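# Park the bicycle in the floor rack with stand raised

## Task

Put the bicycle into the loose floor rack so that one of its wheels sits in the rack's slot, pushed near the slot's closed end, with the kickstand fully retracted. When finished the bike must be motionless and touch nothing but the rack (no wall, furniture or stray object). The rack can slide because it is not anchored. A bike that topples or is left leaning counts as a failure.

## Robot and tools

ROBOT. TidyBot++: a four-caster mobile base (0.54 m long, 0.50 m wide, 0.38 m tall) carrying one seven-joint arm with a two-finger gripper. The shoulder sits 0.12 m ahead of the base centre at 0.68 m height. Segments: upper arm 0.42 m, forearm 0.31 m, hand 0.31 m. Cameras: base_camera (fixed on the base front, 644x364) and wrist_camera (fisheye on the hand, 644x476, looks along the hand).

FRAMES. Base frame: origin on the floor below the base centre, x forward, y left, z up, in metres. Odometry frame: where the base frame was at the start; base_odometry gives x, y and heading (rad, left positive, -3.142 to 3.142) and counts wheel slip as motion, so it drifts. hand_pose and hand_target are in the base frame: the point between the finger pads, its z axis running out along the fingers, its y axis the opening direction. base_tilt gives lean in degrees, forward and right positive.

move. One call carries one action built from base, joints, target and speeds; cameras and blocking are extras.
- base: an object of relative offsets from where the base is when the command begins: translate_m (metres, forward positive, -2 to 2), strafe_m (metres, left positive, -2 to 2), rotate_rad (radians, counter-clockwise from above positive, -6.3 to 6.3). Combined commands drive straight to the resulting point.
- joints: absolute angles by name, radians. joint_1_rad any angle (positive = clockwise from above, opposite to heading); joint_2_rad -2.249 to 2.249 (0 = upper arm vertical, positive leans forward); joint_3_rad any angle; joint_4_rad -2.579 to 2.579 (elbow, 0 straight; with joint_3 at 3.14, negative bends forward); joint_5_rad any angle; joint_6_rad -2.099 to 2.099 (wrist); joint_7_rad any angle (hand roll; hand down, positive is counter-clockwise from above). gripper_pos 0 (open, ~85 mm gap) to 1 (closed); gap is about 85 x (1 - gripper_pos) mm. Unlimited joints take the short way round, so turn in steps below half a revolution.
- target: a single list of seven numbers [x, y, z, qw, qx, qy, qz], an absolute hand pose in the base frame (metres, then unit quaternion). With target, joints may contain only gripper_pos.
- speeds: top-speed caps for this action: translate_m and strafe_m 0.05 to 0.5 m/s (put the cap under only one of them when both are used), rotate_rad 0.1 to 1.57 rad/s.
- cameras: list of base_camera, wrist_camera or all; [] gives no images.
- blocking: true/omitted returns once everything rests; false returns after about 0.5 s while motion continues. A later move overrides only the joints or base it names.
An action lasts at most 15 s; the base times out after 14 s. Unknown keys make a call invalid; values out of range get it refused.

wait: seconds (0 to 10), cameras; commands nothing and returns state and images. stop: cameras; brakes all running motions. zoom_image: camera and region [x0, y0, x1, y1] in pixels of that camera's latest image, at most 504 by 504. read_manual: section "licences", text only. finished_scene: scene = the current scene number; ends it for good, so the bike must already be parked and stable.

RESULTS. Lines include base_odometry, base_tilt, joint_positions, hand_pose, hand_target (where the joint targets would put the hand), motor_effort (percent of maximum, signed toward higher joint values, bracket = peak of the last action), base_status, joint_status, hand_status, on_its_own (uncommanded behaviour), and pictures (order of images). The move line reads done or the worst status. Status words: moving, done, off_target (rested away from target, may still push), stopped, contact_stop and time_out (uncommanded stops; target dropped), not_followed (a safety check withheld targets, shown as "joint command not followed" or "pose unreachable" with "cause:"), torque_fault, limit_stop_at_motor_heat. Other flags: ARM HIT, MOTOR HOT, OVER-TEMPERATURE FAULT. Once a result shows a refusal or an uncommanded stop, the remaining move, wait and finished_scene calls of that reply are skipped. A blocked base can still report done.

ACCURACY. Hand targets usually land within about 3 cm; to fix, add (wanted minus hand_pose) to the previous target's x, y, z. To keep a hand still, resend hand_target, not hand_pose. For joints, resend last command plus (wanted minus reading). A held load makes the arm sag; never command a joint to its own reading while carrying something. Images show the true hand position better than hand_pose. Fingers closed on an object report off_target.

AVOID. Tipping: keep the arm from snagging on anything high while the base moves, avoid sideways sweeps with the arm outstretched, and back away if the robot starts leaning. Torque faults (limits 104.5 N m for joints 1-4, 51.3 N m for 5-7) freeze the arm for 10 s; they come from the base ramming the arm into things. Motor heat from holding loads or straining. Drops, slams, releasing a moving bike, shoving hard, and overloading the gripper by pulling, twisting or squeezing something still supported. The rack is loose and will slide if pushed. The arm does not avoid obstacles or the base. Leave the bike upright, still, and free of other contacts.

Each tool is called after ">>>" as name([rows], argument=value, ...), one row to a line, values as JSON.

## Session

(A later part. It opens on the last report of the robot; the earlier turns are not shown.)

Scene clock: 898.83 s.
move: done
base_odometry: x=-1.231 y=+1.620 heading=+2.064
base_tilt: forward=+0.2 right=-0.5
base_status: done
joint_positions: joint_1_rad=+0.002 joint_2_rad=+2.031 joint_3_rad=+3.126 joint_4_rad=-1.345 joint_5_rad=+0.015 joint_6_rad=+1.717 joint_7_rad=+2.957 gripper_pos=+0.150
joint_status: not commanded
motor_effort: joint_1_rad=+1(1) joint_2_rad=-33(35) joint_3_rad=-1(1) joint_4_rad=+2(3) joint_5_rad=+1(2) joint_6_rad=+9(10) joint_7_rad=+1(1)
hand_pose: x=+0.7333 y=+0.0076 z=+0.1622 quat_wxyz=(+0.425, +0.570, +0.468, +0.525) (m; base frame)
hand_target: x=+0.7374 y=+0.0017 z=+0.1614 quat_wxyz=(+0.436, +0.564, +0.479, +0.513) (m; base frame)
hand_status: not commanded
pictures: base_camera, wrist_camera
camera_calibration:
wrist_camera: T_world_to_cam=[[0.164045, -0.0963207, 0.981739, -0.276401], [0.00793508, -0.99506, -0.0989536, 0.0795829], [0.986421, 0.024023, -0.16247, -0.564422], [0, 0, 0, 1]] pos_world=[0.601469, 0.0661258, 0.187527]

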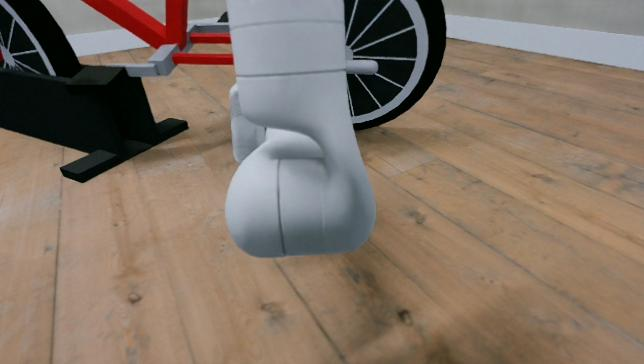

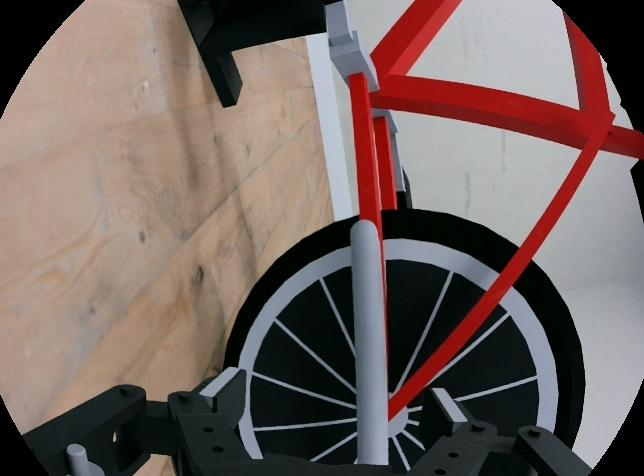

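>>> move(base={"translate_m": -0.45, "strafe_m": 0.1}, cameras=[])

>>> move(base={"strafe_m": 0.45}, joints={"joint_7_rad": 1.57, "joint_2_rad": 1.6})

Scene clock: 901.60 s.
move: done
base_odometry: x=-1.106 y=+1.176 heading=+2.064
base_tilt: forward=+0.2 right=-0.5
base_status: done
joint_positions: joint_1_rad=+0.002 joint_2_rad=+2.036 joint_3_rad=+3.126 joint_4_rad=-1.345 joint_5_rad=+0.015 joint_6_rad=+1.717 joint_7_rad=+2.957 gripper_pos=+0.150
joint_status: not commanded
motor_effort: joint_1_rad=+1(2) joint_2_rad=-33(36) joint_3_rad=-1(1) joint_4_rad=+1(4) joint_5_rad=+1(2) joint_6_rad=+8(9) joint_7_rad=+1(1)
hand_pose: x=+0.7308 y=+0.0076 z=+0.1592 quat_wxyz=(+0.424, +0.571, +0.469, +0.523) (m; base frame)
hand_target: x=+0.7374 y=+0.0017 z=+0.1614 quat_wxyz=(+0.436, +0.564, +0.479, +0.513) (m; base frame)
hand_status: not commanded
pictures: none
No camera images: "cameras" was empty.

Scene clock: 903.93 s.
move: done
base_odometry: x=-1.503 y=+0.963 heading=+2.064
base_tilt: forward=+0.2 right=-0.5
base_status: done
joint_positions: joint_1_rad=-0.006 joint_2_rad=+1.607 joint_3_rad=+3.126 joint_4_rad=-1.345 joint_5_rad=+0.015 joint_6_rad=+1.717 joint_7_rad=+1.641 gripper_pos=+0.150
joint_status: all done
motor_effort: joint_1_rad=+1(5) joint_2_rad=-42(44) joint_3_rad=-1(2) joint_4_rad=+8(10) joint_5_rad=+1(2) joint_6_rad=+8(10) joint_7_rad=+1(2)
hand_pose: x=+0.8926 y=+0.0137 z=+0.4609 quat_wxyz=(+0.016, +0.578, +0.021, +0.815) (m; base frame)
hand_target: x=+0.8969 y=+0.0017 z=+0.4627 quat_wxyz=(-0.001, +0.581, -0.001, +0.814) (m; base frame)
hand_status: not commanded
pictures: base_camera, wrist_camera
camera_calibration:
wrist_camera: T_world_to_cam=[[0.0356799, -0.983813, 0.175609, -0.0968777], [0.337377, -0.153547, -0.928763, 0.190853], [0.940693, 0.0923846, 0.326438, -0.858637], [0, 0, 0, 1]] pos_world=[0.746782, 0.0133202, 0.474561]

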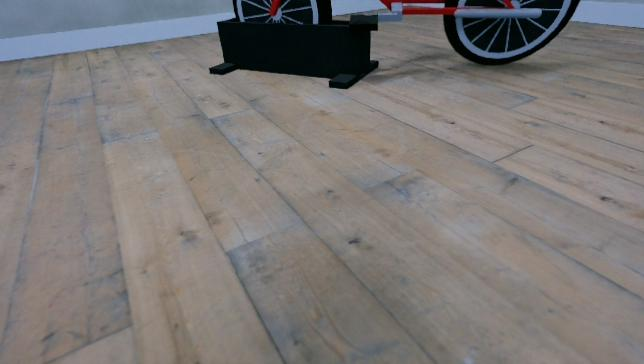

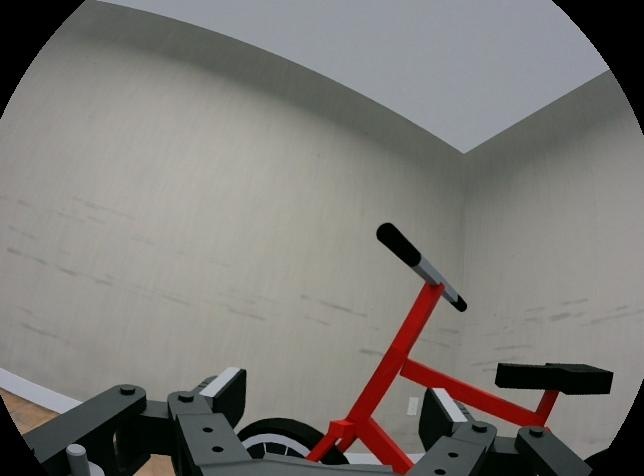

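>>> zoom_image(camera="base_camera", region=[180, 0, 600, 120])

>>> move(base={"strafe_m": 0.3, "translate_m": 0.35}, joints={"joint_2_rad": 0.5, "joint_4_rad": -1.0, "joint_6_rad": -0.6})

Scaled by 1.200.

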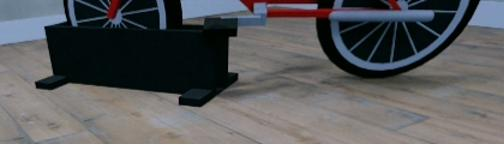

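Scene clock: 907.70 s.
move: done
base_odometry: x=-1.933 y=+1.129 heading=+2.065
base_tilt: forward=+0.2 right=-0.5
base_status: done
joint_positions: joint_1_rad=-0.007 joint_2_rad=+0.503 joint_3_rad=+3.126 joint_4_rad=-1.007 joint_5_rad=+0.015 joint_6_rad=-0.537 joint_7_rad=+1.639 gripper_pos=+0.150
joint_status: all done
motor_effort: joint_1_rad=+0(4) joint_2_rad=-38(51) joint_3_rad=+0(2) joint_4_rad=+23(24) joint_5_rad=+0(2) joint_6_rad=+7(10) joint_7_rad=+1(1)
hand_pose: x=+0.9119 y=+0.0131 z=+0.9273 quat_wxyz=(+0.016, +0.853, +0.039, +0.520) (m; base frame)
hand_target: x=+0.9030 y=+0.0023 z=+0.9161 quat_wxyz=(-0.001, +0.867, +0.000, +0.498) (m; base frame)
hand_status: not commanded
pictures: base_camera, wrist_camera
camera_calibration:
wrist_camera: T_world_to_cam=[[0.165167, -0.978435, 0.124039, -0.25048], [-0.439291, -0.185585, -0.878966, 1.27993], [0.883031, 0.0906868, -0.46047, -0.246674], [0, 0, 0, 1]] pos_world=[0.821454, 0.0148283, 1.0425]

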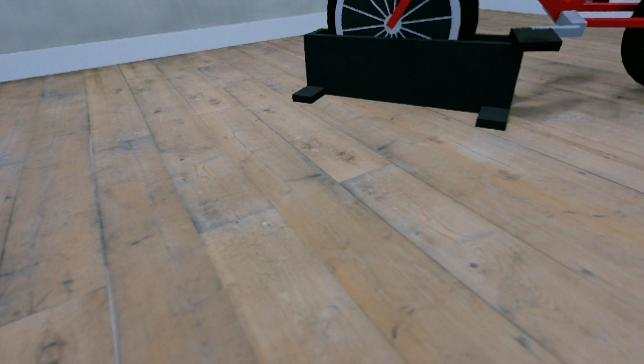

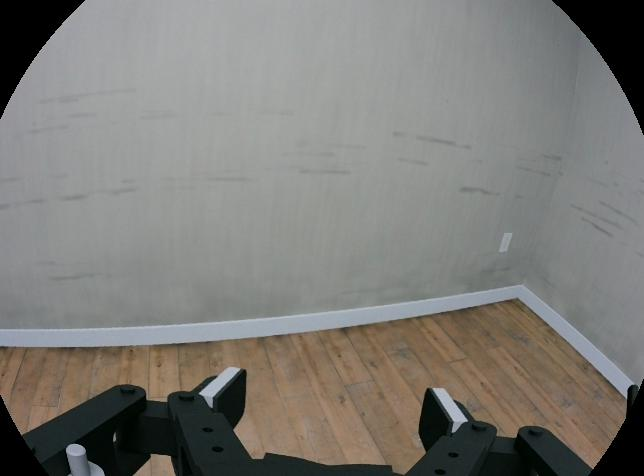

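>>> move(base={"strafe_m": -0.2, "translate_m": 0.1}, joints={"joint_2_rad": 0.3, "joint_4_rad": -1.3, "joint_6_rad": -1.1})

Scene clock: 910.37 s.
move: done
base_odometry: x=-1.804 y=+1.312 heading=+2.065
base_tilt: forward=+0.2 right=-0.5
base_status: done
joint_positions: joint_1_rad=+0.006 joint_2_rad=+0.321 joint_3_rad=+3.131 joint_4_rad=-1.275 joint_5_rad=+0.015 joint_6_rad=-1.039 joint_7_rad=+1.639 gripper_pos=+0.150
joint_status: all done
motor_effort: joint_1_rad=+0(4) joint_2_rad=-30(38) joint_3_rad=+0(2) joint_4_rad=+20(24) joint_5_rad=+1(2) joint_6_rad=+5(8) joint_7_rad=+1(1)
hand_pose: x=+0.7168 y=-0.0007 z=+0.8011 quat_wxyz=(+0.014, +0.967, +0.036, +0.250) (m; base frame)
hand_target: x=+0.6906 y=+0.0022 z=+0.7932 quat_wxyz=(+0.000, +0.976, +0.000, +0.219) (m; base frame)
hand_status: not commanded
pictures: base_camera, wrist_camera
camera_calibration:
wrist_camera: T_world_to_cam=[[0.190623, -0.981283, 0.0273365, -0.156885], [-0.856182, -0.179815, -0.484376, 1.06347], [0.480225, 0.0689282, -0.874433, 0.489076], [0, 0, 0, 1]] pos_world=[0.705565, 0.00356881, 0.947073]

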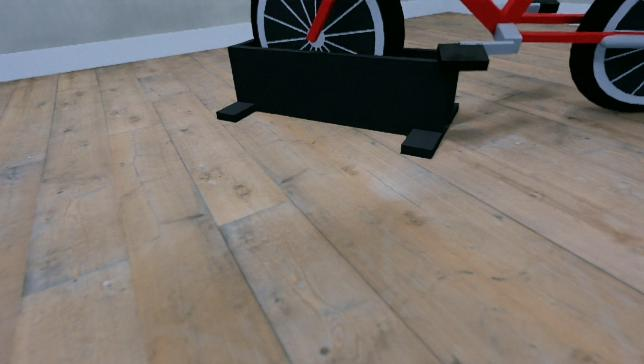

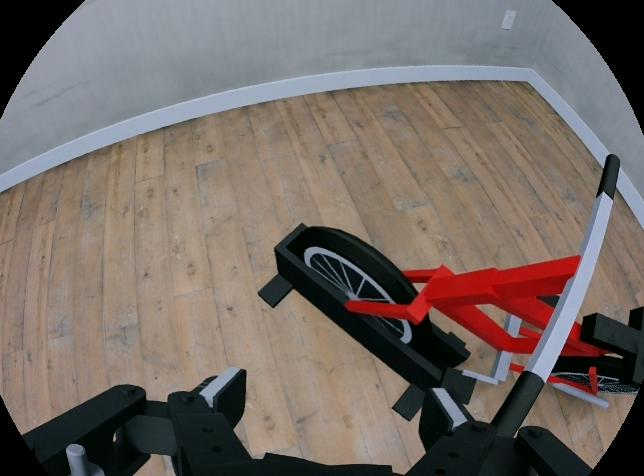

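>>> zoom_image(camera="wrist_camera", region=[250, 200, 490, 400])

>>> zoom_image(camera="base_camera", region=[210, 0, 480, 160])

Scaled by 2.100.

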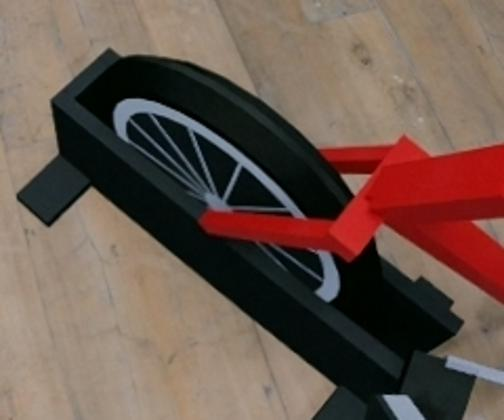

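Scaled by 1.867.

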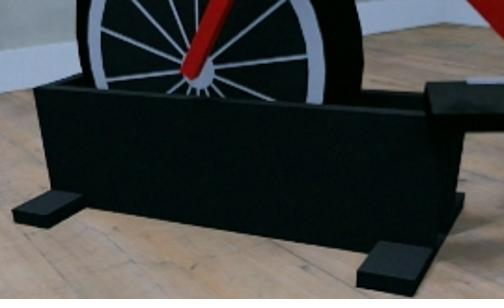

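>>> zoom_image(camera="wrist_camera", region=[260, 210, 350, 290])

Scaled by 5.600.

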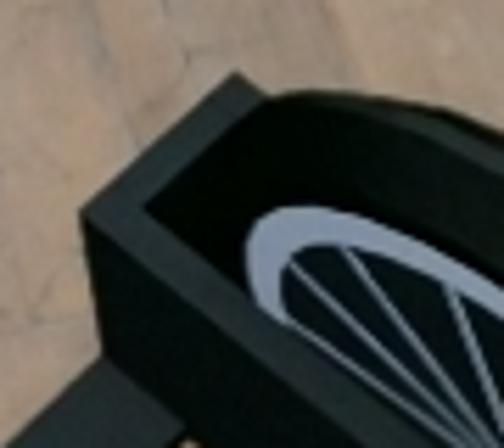

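>>> move(base={"strafe_m": 0.17, "translate_m": 0.28})

>>> zoom_image(camera="wrist_camera", region=[220, 200, 460, 400])

Scene clock: 917.67 s.
move: done
base_odometry: x=-2.087 y=+1.478 heading=+2.065
base_tilt: forward=+0.2 right=-0.5
base_status: done
joint_positions: joint_1_rad=+0.001 joint_2_rad=+0.312 joint_3_rad=+3.131 joint_4_rad=-1.277 joint_5_rad=+0.015 joint_6_rad=-1.046 joint_7_rad=+1.639 gripper_pos=+0.150
joint_status: not commanded
motor_effort: joint_1_rad=+1(3) joint_2_rad=-29(32) joint_3_rad=+0(2) joint_4_rad=+20(22) joint_5_rad=+1(2) joint_6_rad=+5(5) joint_7_rad=+1(1)
hand_pose: x=+0.7137 y=+0.0024 z=+0.8047 quat_wxyz=(+0.013, +0.967, +0.039, +0.251) (m; base frame)
hand_target: x=+0.6906 y=+0.0022 z=+0.7932 quat_wxyz=(+0.000, +0.976, +0.000, +0.219) (m; base frame)
hand_status: not commanded
pictures: base_camera, wrist_camera
camera_calibration:
wrist_camera: T_world_to_cam=[[0.195667, -0.980282, 0.0275884, -0.1571], [-0.854758, -0.184268, -0.485216, 1.06268], [0.480732, 0.0713595, -0.873959, 0.492721], [0, 0, 0, 1]] pos_world=[0.702209, 0.0066552, 0.950583]

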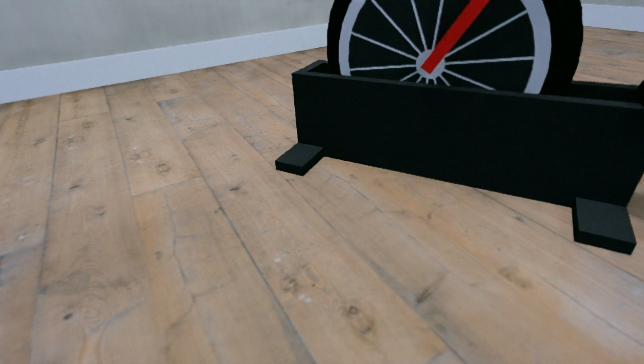

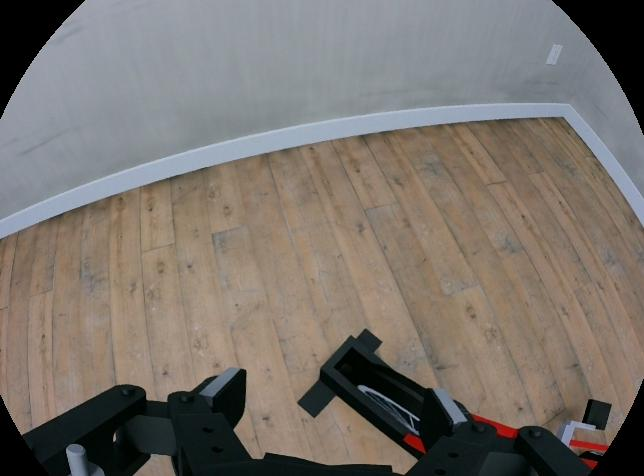

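Scaled by 2.100.

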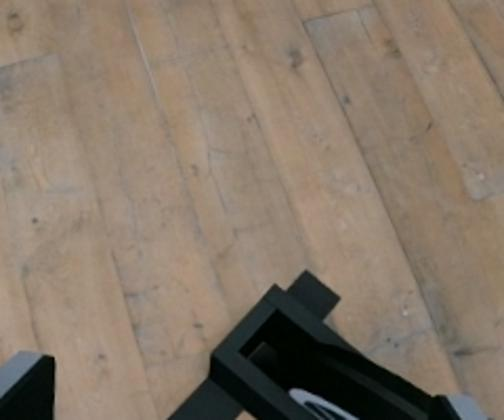

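>>> zoom_image(camera="wrist_camera", region=[310, 320, 420, 440])

>>> zoom_image(camera="base_camera", region=[270, 30, 450, 180])

Scaled by 4.200.

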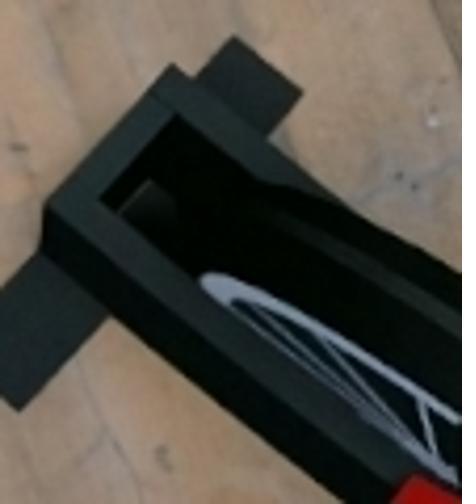

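Scaled by 2.800.

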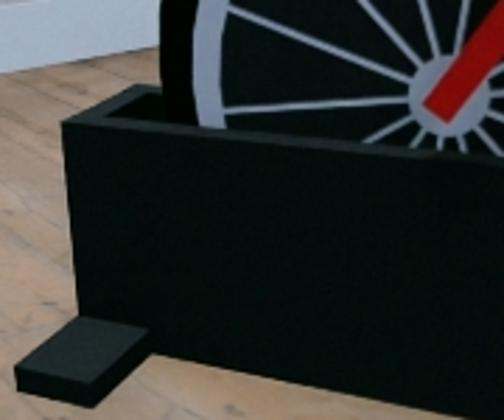

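>>> move(base={"translate_m": -0.45}, cameras=[])

>>> move(base={"translate_m": -0.15, "strafe_m": -1.2, "rotate_rad": 1.077}, joints={"joint_2_rad": 0.3, "joint_4_rad": -1.6, "joint_6_rad": -1.0, "gripper_pos": 0.6})

Scene clock: 923.90 s.
move: done
base_odometry: x=-1.873 y=+1.082 heading=+2.065
base_tilt: forward=+0.2 right=-0.5
base_status: done
joint_positions: joint_1_rad=+0.001 joint_2_rad=+0.301 joint_3_rad=+3.131 joint_4_rad=-1.279 joint_5_rad=+0.015 joint_6_rad=-1.050 joint_7_rad=+1.639 gripper_pos=+0.150
joint_status: not commanded
motor_effort: joint_1_rad=+0(2) joint_2_rad=-29(33) joint_3_rad=+0(1) joint_4_rad=+21(22) joint_5_rad=+1(2) joint_6_rad=+5(6) joint_7_rad=+1(1)
hand_pose: x=+0.7106 y=+0.0022 z=+0.8095 quat_wxyz=(+0.013, +0.967, +0.039, +0.253) (m; base frame)
hand_target: x=+0.6906 y=+0.0022 z=+0.7932 quat_wxyz=(+0.000, +0.976, +0.000, +0.219) (m; base frame)
hand_status: not commanded
pictures: none
No camera images: "cameras" was empty.

Scene clock: 927.83 s.
move: done
base_odometry: x=-0.745 y=+1.519 heading=-3.141
base_tilt: forward=+0.2 right=-0.5
base_status: done
joint_positions: joint_1_rad=-0.006 joint_2_rad=+0.306 joint_3_rad=+3.131 joint_4_rad=-1.578 joint_5_rad=+0.015 joint_6_rad=-1.047 joint_7_rad=+1.639 gripper_pos=+0.600
joint_status: all done
motor_effort: joint_1_rad=+0(4) joint_2_rad=-27(31) joint_3_rad=+0(2) joint_4_rad=+18(21) joint_5_rad=+1(2) joint_6_rad=+1(5) joint_7_rad=+1(1)
hand_pose: x=+0.6099 y=+0.0048 z=+0.6819 quat_wxyz=(+0.008, +0.993, +0.044, +0.105) (m; base frame)
hand_target: x=+0.6153 y=+0.0021 z=+0.6799 quat_wxyz=(+0.000, +0.993, +0.000, +0.121) (m; base frame)
hand_status: not commanded
pictures: base_camera, wrist_camera
camera_calibration:
wrist_camera: T_world_to_cam=[[0.202435, -0.978891, -0.0281548, -0.097148], [-0.95779, -0.191915, -0.214027, 0.79282], [0.204105, 0.0702927, -0.976422, 0.673733], [0, 0, 0, 1]] pos_world=[0.641508, 0.00969813, 0.824797]

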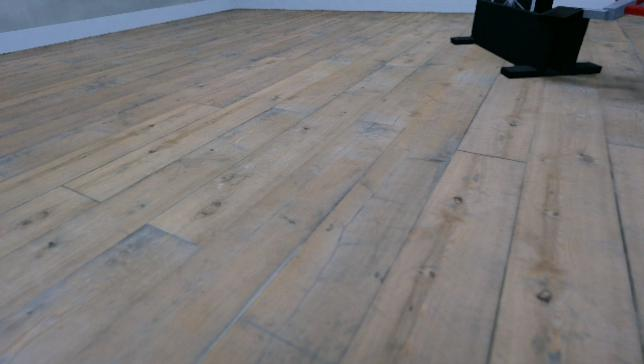

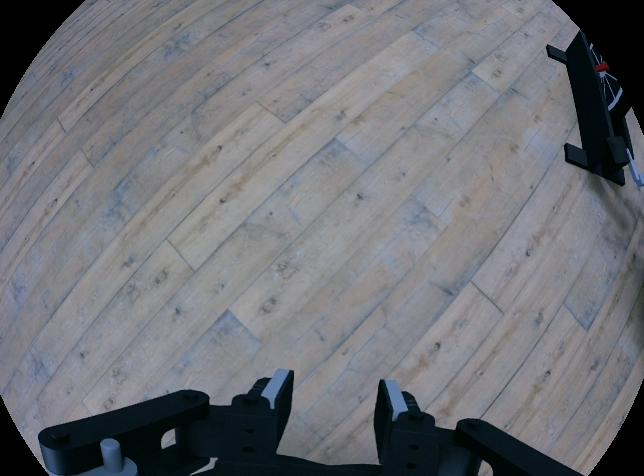

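>>> move(base={"translate_m": -0.2, "strafe_m": -0.78}, joints={"joint_2_rad": 1.97, "joint_4_rad": -1.345, "joint_6_rad": 1.66, "joint_7_rad": 1.5})

Scene clock: 931.83 s.
move: done
base_odometry: x=-0.546 y=+2.299 heading=-3.141
base_tilt: forward=+0.2 right=-0.5
base_status: done
joint_positions: joint_1_rad=+0.005 joint_2_rad=+1.969 joint_3_rad=+3.131 joint_4_rad=-1.365 joint_5_rad=+0.015 joint_6_rad=+1.604 joint_7_rad=+1.569 gripper_pos=+0.600
joint_status: all done
motor_effort: joint_1_rad=+1(3) joint_2_rad=-33(45) joint_3_rad=-1(2) joint_4_rad=+3(18) joint_5_rad=+1(2) joint_6_rad=+9(10) joint_7_rad=+1(2)
hand_pose: x=+0.7542 y=+0.0055 z=+0.1610 quat_wxyz=(-0.007, +0.761, -0.002, +0.649) (m; base frame)
hand_target: x=+0.7626 y=+0.0017 z=+0.1825 quat_wxyz=(-0.024, +0.736, -0.027, +0.676) (m; base frame)
hand_status: not commanded
pictures: base_camera, wrist_camera
camera_calibration:
wrist_camera: T_world_to_cam=[[0.0980363, -0.992259, 0.0762293, -0.0783908], [-0.147045, -0.0902005, -0.985008, 0.331773], [0.984259, 0.0853574, -0.15475, -0.585113], [0, 0, 0, 1]] pos_world=[0.632373, 0.00208577, 0.242228]

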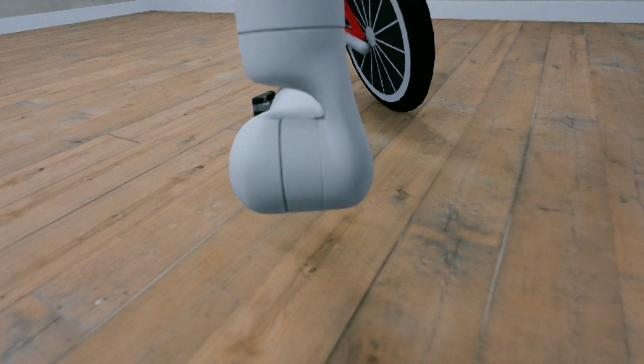

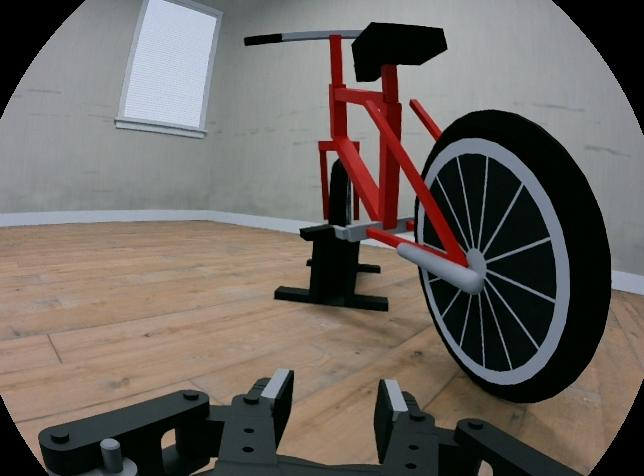

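>>> move(joints={"joint_2_rad": 2.08, "joint_4_rad": -1.55, "joint_6_rad": 2.0}, base={"translate_m": 0.1, "strafe_m": -0.35}, speeds={"strafe_m": 0.2})

Scene clock: 953.50 s.
move: time_out
base_odometry: x=-0.646 y=+2.647 heading=-3.141
base_tilt: forward=+0.2 right=-0.5
base_status: translate_m time_out (by the wheels' count: +0.100 of +0.100); strafe_m time_out (by the wheels' count: -0.348 of -0.350)
joint_positions: joint_1_rad=+0.003 joint_2_rad=+2.083 joint_3_rad=+3.141 joint_4_rad=-1.544 joint_5_rad=+0.006 joint_6_rad=+1.954 joint_7_rad=+1.568 gripper_pos=+0.600
joint_status: all done
motor_effort: joint_1_rad=+1(5) joint_2_rad=-29(35) joint_3_rad=-1(4) joint_4_rad=-1(6) joint_5_rad=+0(3) joint_6_rad=+8(10) joint_7_rad=+1(1)
hand_pose: x=+0.6491 y=+0.0015 z=+0.1661 quat_wxyz=(-0.003, +0.742, -0.001, +0.670) (m; base frame)
hand_target: x=+0.6496 y=+0.0016 z=+0.1807 quat_wxyz=(-0.025, +0.727, -0.027, +0.685) (m; base frame)
hand_status: not commanded
pictures: base_camera, wrist_camera
camera_calibration:
wrist_camera: T_world_to_cam=[[0.0886192, -0.99201, 0.0897944, -0.0686023], [-0.0910162, -0.0978366, -0.991032, 0.285603], [0.991899, 0.0796518, -0.0989592, -0.494746], [0, 0, 0, 1]] pos_world=[0.522812, -0.000704369, 0.240242]

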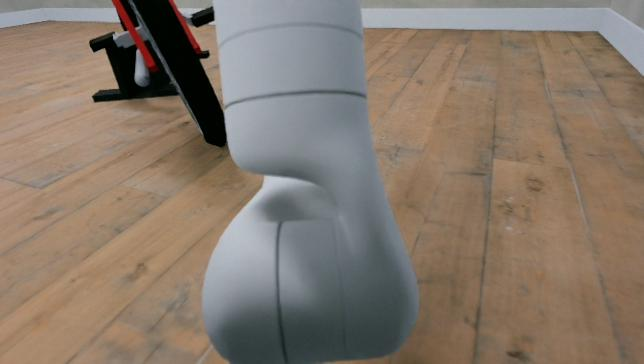

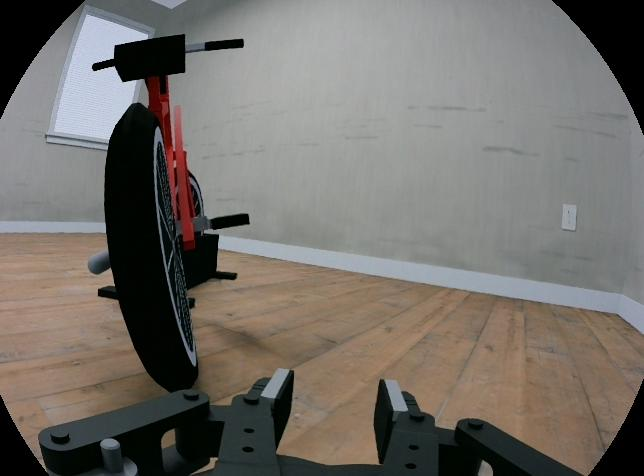

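>>> move(base={"translate_m": 0.04, "strafe_m": 0.04}, cameras=[])

>>> move(base={"rotate_rad": 0.22})

Scene clock: 960.27 s.
move: done
base_odometry: x=-0.686 y=+2.607 heading=-3.142
base_tilt: forward=+0.2 right=-0.5
base_status: done
joint_positions: joint_1_rad=-0.003 joint_2_rad=+2.080 joint_3_rad=+3.141 joint_4_rad=-1.544 joint_5_rad=+0.006 joint_6_rad=+1.954 joint_7_rad=+1.568 gripper_pos=+0.600
joint_status: not commanded
motor_effort: joint_1_rad=+1(3) joint_2_rad=-29(31) joint_3_rad=-1(2) joint_4_rad=-3(4) joint_5_rad=+0(2) joint_6_rad=+8(9) joint_7_rad=+1(1)
hand_pose: x=+0.6506 y=+0.0047 z=+0.1677 quat_wxyz=(-0.005, +0.741, +0.001, +0.672) (m; base frame)
hand_target: x=+0.6496 y=+0.0016 z=+0.1807 quat_wxyz=(-0.025, +0.727, -0.027, +0.685) (m; base frame)
hand_status: not commanded
pictures: none
No camera images: "cameras" was empty.

Scene clock: 961.50 s.
move: done
base_odometry: x=-0.686 y=+2.607 heading=-2.921
base_tilt: forward=+0.2 right=-0.5
base_status: done
joint_positions: joint_1_rad=-0.005 joint_2_rad=+2.080 joint_3_rad=+3.141 joint_4_rad=-1.544 joint_5_rad=+0.006 joint_6_rad=+1.954 joint_7_rad=+1.568 gripper_pos=+0.600
joint_status: not commanded
motor_effort: joint_1_rad=+0(4) joint_2_rad=-28(29) joint_3_rad=+0(2) joint_4_rad=-3(3) joint_5_rad=+0(2) joint_6_rad=+8(9) joint_7_rad=+1(1)
hand_pose: x=+0.6506 y=+0.0060 z=+0.1677 quat_wxyz=(-0.006, +0.741, +0.002, +0.671) (m; base frame)
hand_target: x=+0.6496 y=+0.0016 z=+0.1807 quat_wxyz=(-0.025, +0.727, -0.027, +0.685) (m; base frame)
hand_status: not commanded
pictures: base_camera, wrist_camera
camera_calibration:
wrist_camera: T_world_to_cam=[[0.096895, -0.991209, 0.0900905, -0.0697776], [-0.0869572, -0.0986011, -0.99132, 0.285269], [0.991489, 0.08822, -0.0957467, -0.496804], [0, 0, 0, 1]] pos_world=[0.524143, 0.00279165, 0.241512]

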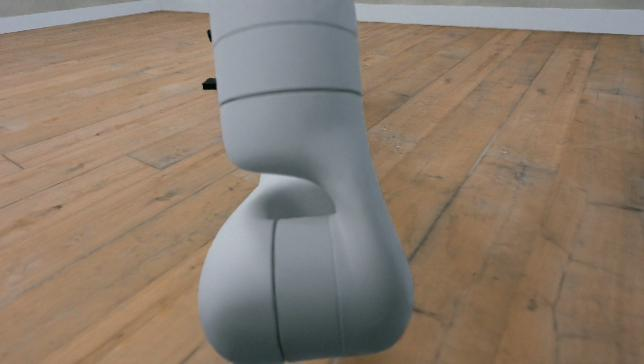

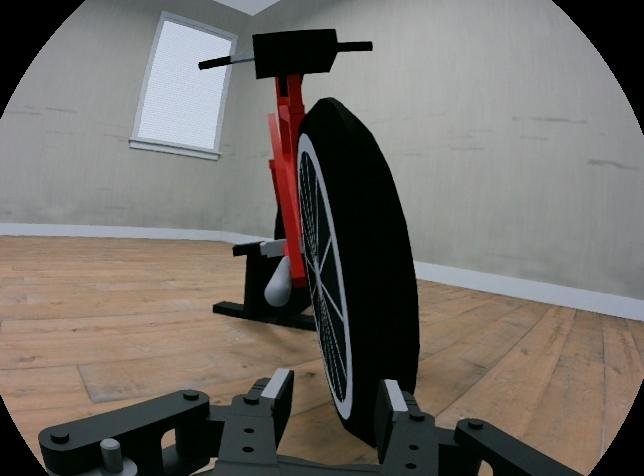

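>>> move(base={"translate_m": 0.045, "strafe_m": -0.03}, speeds={"translate_m": 0.06})

Scene clock: 964.37 s.
move: done
base_odometry: x=-0.737 y=+2.627 heading=-2.921
base_tilt: forward=+0.2 right=-0.5
base_status: done
joint_positions: joint_1_rad=-0.005 joint_2_rad=+2.080 joint_3_rad=+3.141 joint_4_rad=-1.544 joint_5_rad=+0.006 joint_6_rad=+1.954 joint_7_rad=+1.568 gripper_pos=+0.600
joint_status: not commanded
motor_effort: joint_1_rad=+1(2) joint_2_rad=-28(29) joint_3_rad=-1(1) joint_4_rad=-2(3) joint_5_rad=+1(2) joint_6_rad=+9(10) joint_7_rad=+1(1)
hand_pose: x=+0.6502 y=+0.0058 z=+0.1674 quat_wxyz=(-0.005, +0.741, +0.002, +0.671) (m; base frame)
hand_target: x=+0.6496 y=+0.0016 z=+0.1807 quat_wxyz=(-0.025, +0.727, -0.027, +0.685) (m; base frame)
hand_status: not commanded
pictures: base_camera, wrist_camera
camera_calibration:
wrist_camera: T_world_to_cam=[[0.0964868, -0.991254, 0.0900311, -0.0696848], [-0.0876423, -0.098563, -0.991264, 0.285296], [0.991468, 0.0877533, -0.0963859, -0.496338], [0, 0, 0, 1]] pos_world=[0.523831, 0.00259956, 0.241237]

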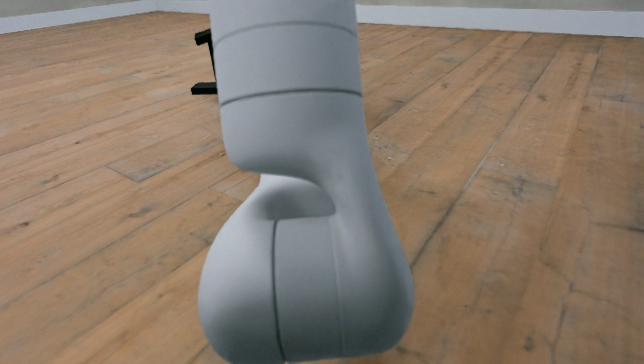

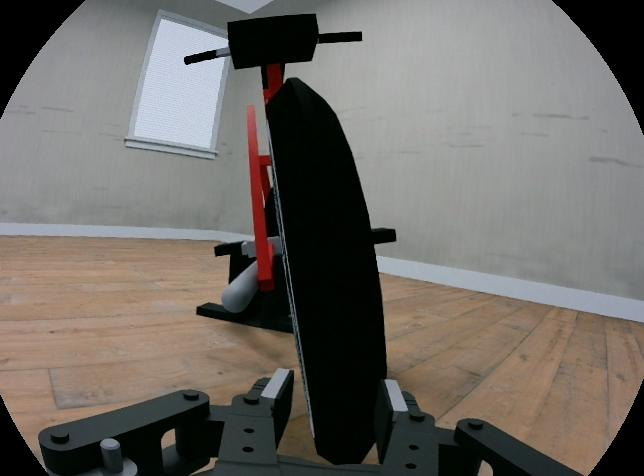

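>>> move(base={"translate_m": 0.045, "strafe_m": 0.008}, speeds={"translate_m": 0.06})

Scene clock: 966.07 s.
move: done
base_odometry: x=-0.779 y=+2.609 heading=-2.921
base_tilt: forward=+0.2 right=-0.5
base_status: done
joint_positions: joint_1_rad=+0.004 joint_2_rad=+2.087 joint_3_rad=+3.141 joint_4_rad=-1.546 joint_5_rad=+0.004 joint_6_rad=+1.957 joint_7_rad=+1.568 gripper_pos=+0.600
joint_status: not commanded
motor_effort: joint_1_rad=-1(3) joint_2_rad=-28(32) joint_3_rad=-1(2) joint_4_rad=-2(3) joint_5_rad=+2(4) joint_6_rad=+8(9) joint_7_rad=+1(1)
hand_pose: x=+0.6461 y=+0.0004 z=+0.1644 quat_wxyz=(-0.001, +0.743, -0.002, +0.669) (m; base frame)
hand_target: x=+0.6496 y=+0.0016 z=+0.1807 quat_wxyz=(-0.025, +0.727, -0.027, +0.685) (m; base frame)
hand_status: not commanded
pictures: base_camera, wrist_camera
camera_calibration:
wrist_camera: T_world_to_cam=[[0.0861888, -0.992168, 0.0904151, -0.0677746], [-0.0948158, -0.0985096, -0.990609, 0.285973], [0.991757, 0.0768066, -0.102564, -0.491225], [0, 0, 0, 1]] pos_world=[0.520132, -0.00134333, 0.239034]

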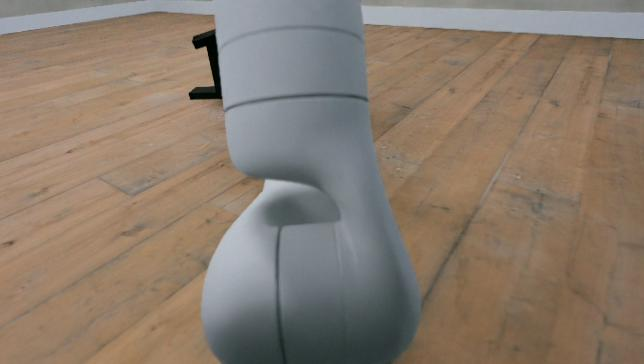

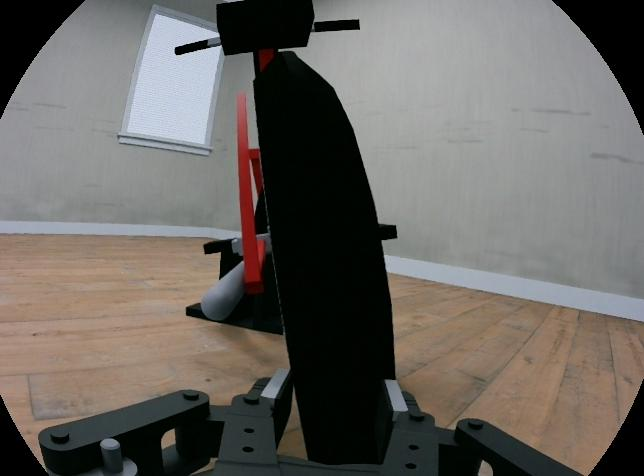

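>>> move(base={"translate_m": 0.03, "strafe_m": 0.006}, speeds={"translate_m": 0.05})

Scene clock: 967.53 s.
move: done
base_odometry: x=-0.807 y=+2.597 heading=-2.921
base_tilt: forward=+0.2 right=-0.5
base_status: done
joint_positions: joint_1_rad=+0.016 joint_2_rad=+2.123 joint_3_rad=+3.141 joint_4_rad=-1.576 joint_5_rad=+0.001 joint_6_rad=+2.021 joint_7_rad=+1.568 gripper_pos=+0.600
joint_status: not commanded
motor_effort: joint_1_rad=-2(5) joint_2_rad=-34(37) joint_3_rad=-2(3) joint_4_rad=+3(6) joint_5_rad=+4(6) joint_6_rad=+1(9) joint_7_rad=+0(1)
hand_pose: x=+0.6206 y=-0.0063 z=+0.1612 quat_wxyz=(+0.004, +0.744, -0.007, +0.668) (m; base frame)
hand_target: x=+0.6496 y=+0.0016 z=+0.1807 quat_wxyz=(-0.025, +0.727, -0.027, +0.685) (m; base frame)
hand_status: not commanded
pictures: base_camera, wrist_camera
camera_calibration:
wrist_camera: T_world_to_cam=[[0.0720185, -0.993208, 0.0913886, -0.0633099], [-0.0979948, -0.0982293, -0.990327, 0.281648], [0.992578, 0.0623663, -0.104403, -0.46599], [0, 0, 0, 1]] pos_world=[0.494691, -0.00615175, 0.236058]

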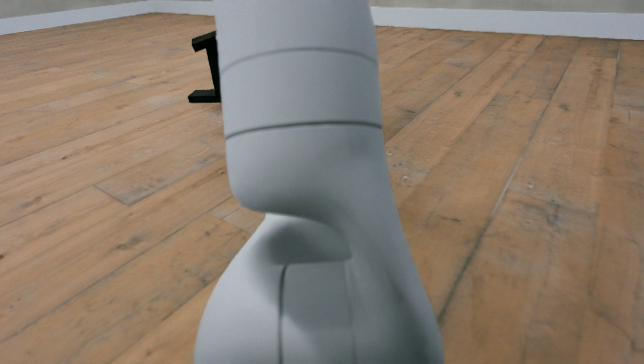

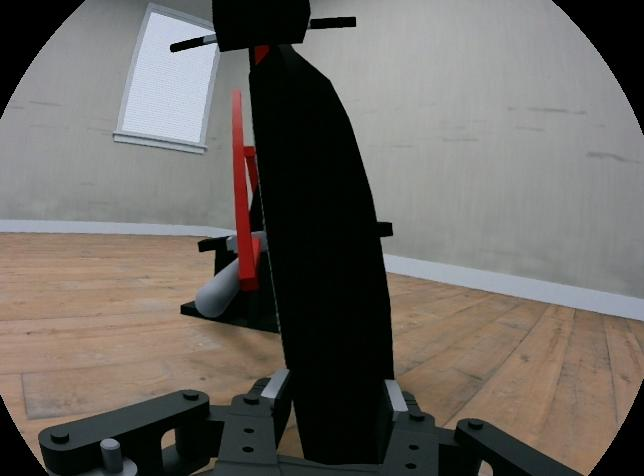

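>>> move(base={"translate_m": 0.03, "strafe_m": 0.006}, speeds={"translate_m": 0.05})

Scene clock: 969.00 s.
move: done
base_odometry: x=-0.834 y=+2.585 heading=-2.921
base_tilt: forward=+0.2 right=-0.5
base_status: done
joint_positions: joint_1_rad=+0.024 joint_2_rad=+2.161 joint_3_rad=+3.141 joint_4_rad=-1.608 joint_5_rad=-0.007 joint_6_rad=+2.088 joint_7_rad=+1.568 gripper_pos=+0.599
joint_status: not commanded
motor_effort: joint_1_rad=-6(6) joint_2_rad=-38(41) joint_3_rad=-2(3) joint_4_rad=+9(12) joint_5_rad=+7(9) joint_6_rad=-8(12) joint_7_rad=+0(1)
hand_pose: x=+0.5933 y=-0.0117 z=+0.1589 quat_wxyz=(+0.011, +0.745, -0.011, +0.667) (m; base frame)
hand_target: x=+0.6496 y=+0.0016 z=+0.1807 quat_wxyz=(-0.025, +0.727, -0.027, +0.685) (m; base frame)
hand_status: not commanded
pictures: base_camera, wrist_camera
camera_calibration:
wrist_camera: T_world_to_cam=[[0.0580131, -0.993693, 0.0959575, -0.0589596], [-0.103246, -0.101576, -0.989456, 0.279096], [0.992963, 0.0474941, -0.108488, -0.438576], [0, 0, 0, 1]] pos_world=[0.467725, -0.00940858, 0.23423]

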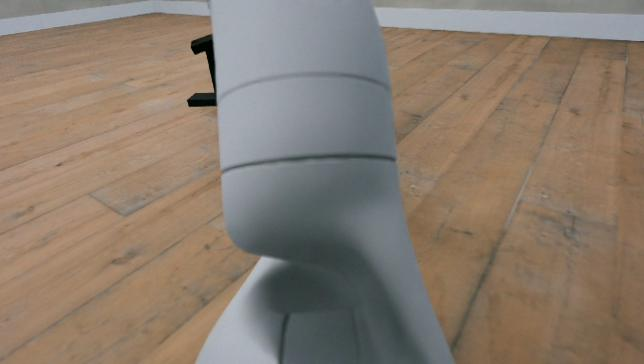

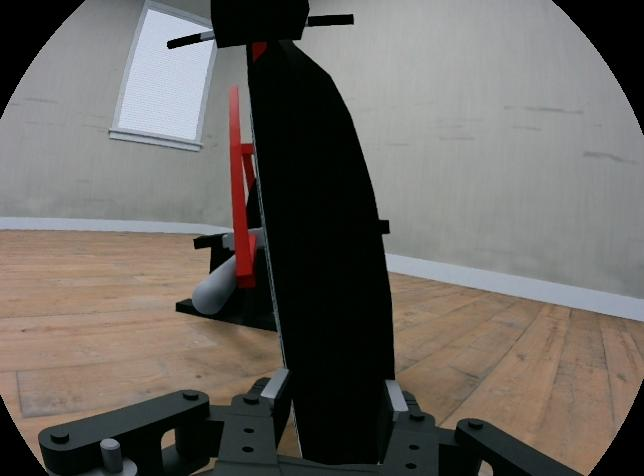

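>>> move(base={"translate_m": 0.025, "strafe_m": 0.005}, speeds={"translate_m": 0.05})

Scene clock: 971.50 s.
move: done
base_odometry: x=-0.857 y=+2.575 heading=-2.921
base_tilt: forward=+0.2 right=-0.5
base_status: done
joint_positions: joint_1_rad=+0.017 joint_2_rad=+2.156 joint_3_rad=+3.141 joint_4_rad=-1.622 joint_5_rad=-0.009 joint_6_rad=+2.155 joint_7_rad=+1.568 gripper_pos=+0.599
joint_status: not commanded
motor_effort: joint_1_rad=-1(7) joint_2_rad=-37(43) joint_3_rad=+0(3) joint_4_rad=+8(14) joint_5_rad=+3(9) joint_6_rad=-16(21) joint_7_rad=+0(1)
hand_pose: x=+0.5939 y=-0.0089 z=+0.1803 quat_wxyz=(+0.009, +0.725, -0.008, +0.688) (m; base frame)
hand_target: x=+0.6496 y=+0.0016 z=+0.1807 quat_wxyz=(-0.025, +0.727, -0.027, +0.685) (m; base frame)
hand_status: not commanded
pictures: base_camera, wrist_camera
camera_calibration:
wrist_camera: T_world_to_cam=[[0.057803, -0.993082, 0.102211, -0.0592214], [-0.0447271, -0.104855, -0.993481, 0.266577], [0.997326, 0.0528546, -0.0504787, -0.449989], [0, 0, 0, 1]] pos_world=[0.464132, -0.00707578, 0.248177]

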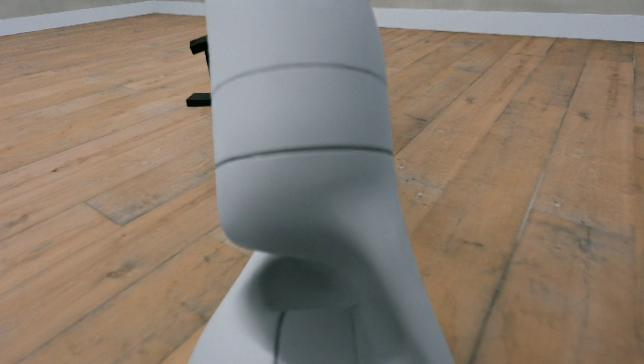

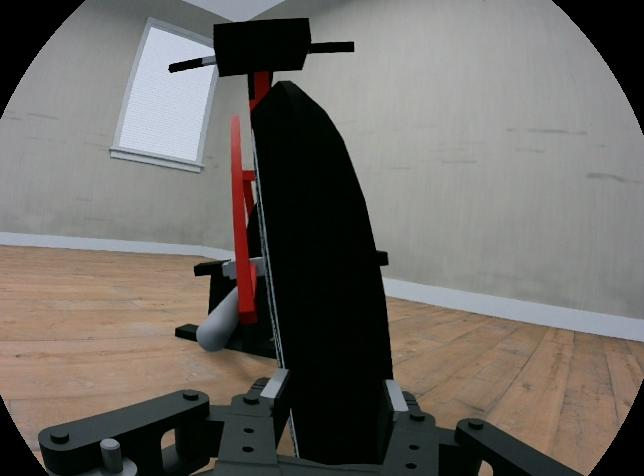

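>>> move(base={"translate_m": -0.15}, cameras=[])

>>> move(base={"strafe_m": 1.0})

Scene clock: 973.83 s.
move: done
base_odometry: x=-0.711 y=+2.608 heading=-2.921
base_tilt: forward=+0.2 right=-0.5
base_status: done
joint_positions: joint_1_rad=+0.009 joint_2_rad=+2.092 joint_3_rad=+3.141 joint_4_rad=-1.556 joint_5_rad=-0.009 joint_6_rad=+2.016 joint_7_rad=+1.565 gripper_pos=+0.600
joint_status: not commanded
motor_effort: joint_1_rad=+1(2) joint_2_rad=-28(34) joint_3_rad=-1(1) joint_4_rad=-3(8) joint_5_rad=+0(4) joint_6_rad=+9(18) joint_7_rad=+1(1)
hand_pose: x=+0.6420 y=-0.0060 z=+0.1782 quat_wxyz=(+0.005, +0.729, -0.007, +0.685) (m; base frame)
hand_target: x=+0.6496 y=+0.0016 z=+0.1807 quat_wxyz=(-0.025, +0.727, -0.027, +0.685) (m; base frame)
hand_status: not commanded
pictures: none
No camera images: "cameras" was empty.

Scene clock: 977.13 s.
move: done
base_odometry: x=-0.492 y=+1.632 heading=-2.921
base_tilt: forward=+0.2 right=-0.5
base_status: done
joint_positions: joint_1_rad=+0.000 joint_2_rad=+2.092 joint_3_rad=+3.141 joint_4_rad=-1.556 joint_5_rad=-0.009 joint_6_rad=+2.016 joint_7_rad=+1.565 gripper_pos=+0.600
joint_status: not commanded
motor_effort: joint_1_rad=+0(3) joint_2_rad=-28(29) joint_3_rad=-1(2) joint_4_rad=-3(4) joint_5_rad=+0(2) joint_6_rad=+9(10) joint_7_rad=+1(1)
hand_pose: x=+0.6421 y=-0.0013 z=+0.1782 quat_wxyz=(+0.002, +0.729, -0.004, +0.685) (m; base frame)
hand_target: x=+0.6496 y=+0.0016 z=+0.1807 quat_wxyz=(-0.025, +0.727, -0.027, +0.685) (m; base frame)
hand_status: not commanded
pictures: base_camera, wrist_camera
camera_calibration:
wrist_camera: T_world_to_cam=[[0.0741756, -0.992525, 0.0969147, -0.0638118], [-0.0524969, -0.100934, -0.993507, 0.272472], [0.995862, 0.0686063, -0.0595913, -0.495953], [0, 0, 0, 1]] pos_world=[0.512938, -0.00180759, 0.247333]

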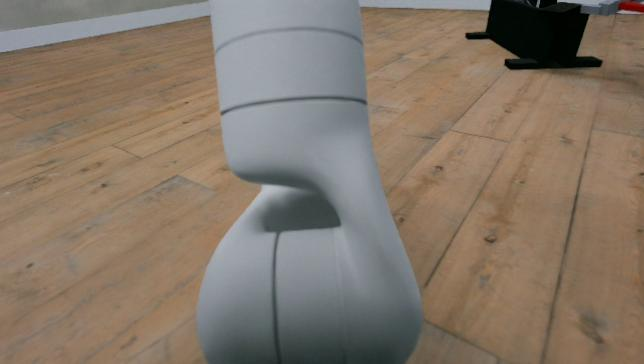

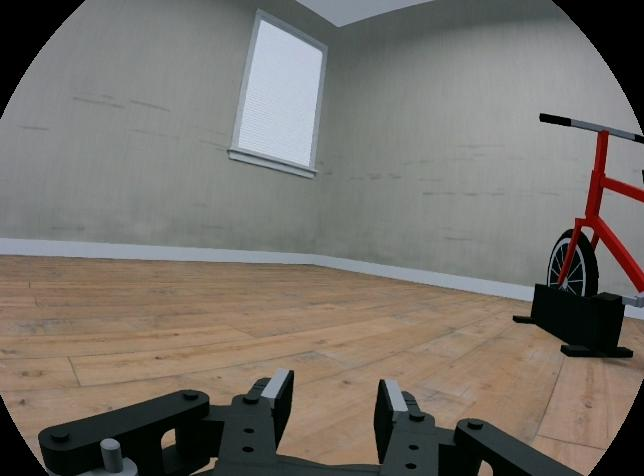

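>>> move(base={"translate_m": 1.6, "strafe_m": 0.03, "rotate_rad": -1.297}, joints={"joint_2_rad": 0.3, "joint_4_rad": -1.28, "joint_6_rad": -1.1})

>>> zoom_image(camera="base_camera", region=[200, 0, 600, 200])

Scene clock: 983.33 s.
move: done
base_odometry: x=-2.046 y=+1.252 heading=+2.065
base_tilt: forward=+0.2 right=-0.5
base_status: done
joint_positions: joint_1_rad=+0.000 joint_2_rad=+0.305 joint_3_rad=+3.141 joint_4_rad=-1.293 joint_5_rad=-0.009 joint_6_rad=-1.041 joint_7_rad=+1.565 gripper_pos=+0.600
joint_status: all done
motor_effort: joint_1_rad=+0(6) joint_2_rad=-29(47) joint_3_rad=+0(4) joint_4_rad=+20(21) joint_5_rad=+0(3) joint_6_rad=+5(10) joint_7_rad=+1(1)
hand_pose: x=+0.7096 y=+0.0038 z=+0.8018 quat_wxyz=(-0.005, +0.969, -0.004, +0.249) (m; base frame)
hand_target: x=+0.6963 y=+0.0022 z=+0.8022 quat_wxyz=(-0.008, +0.973, -0.034, +0.229) (m; base frame)
hand_status: not commanded
pictures: base_camera, wrist_camera
camera_calibration:
wrist_camera: T_world_to_cam=[[0.122192, -0.992065, -0.0296111, -0.0567755], [-0.867586, -0.0922744, -0.488652, 1.06955], [0.482042, 0.0853993, -0.871976, 0.489501], [0, 0, 0, 1]] pos_world=[0.698908, 0.000564436, 0.947792]

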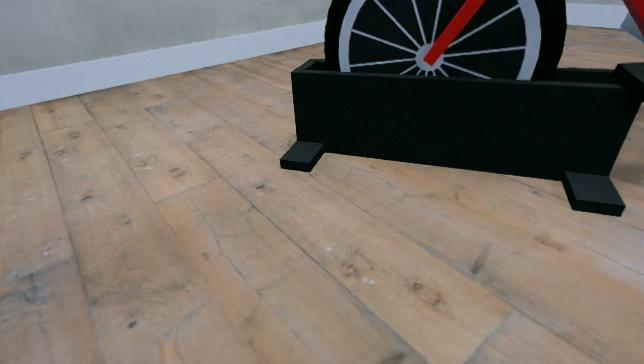

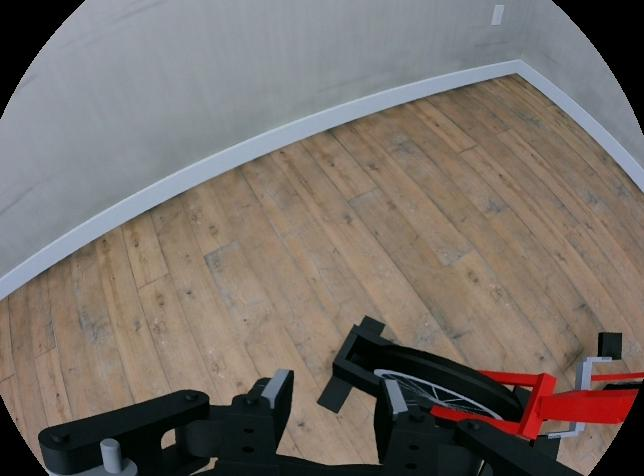

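Scaled by 1.260.

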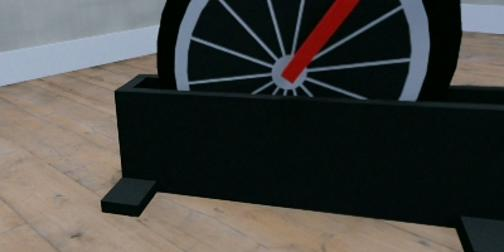

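>>> zoom_image(camera="wrist_camera", region=[320, 310, 420, 410])

Scaled by 5.040.

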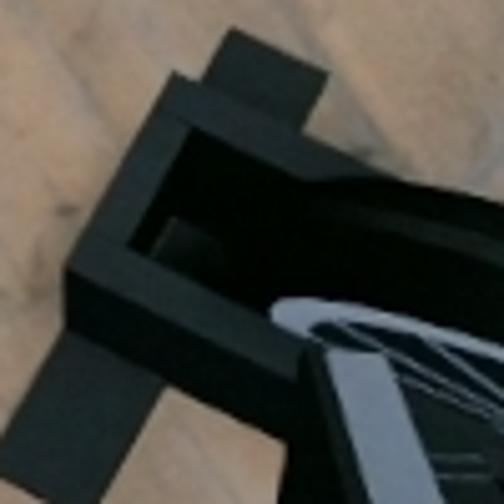

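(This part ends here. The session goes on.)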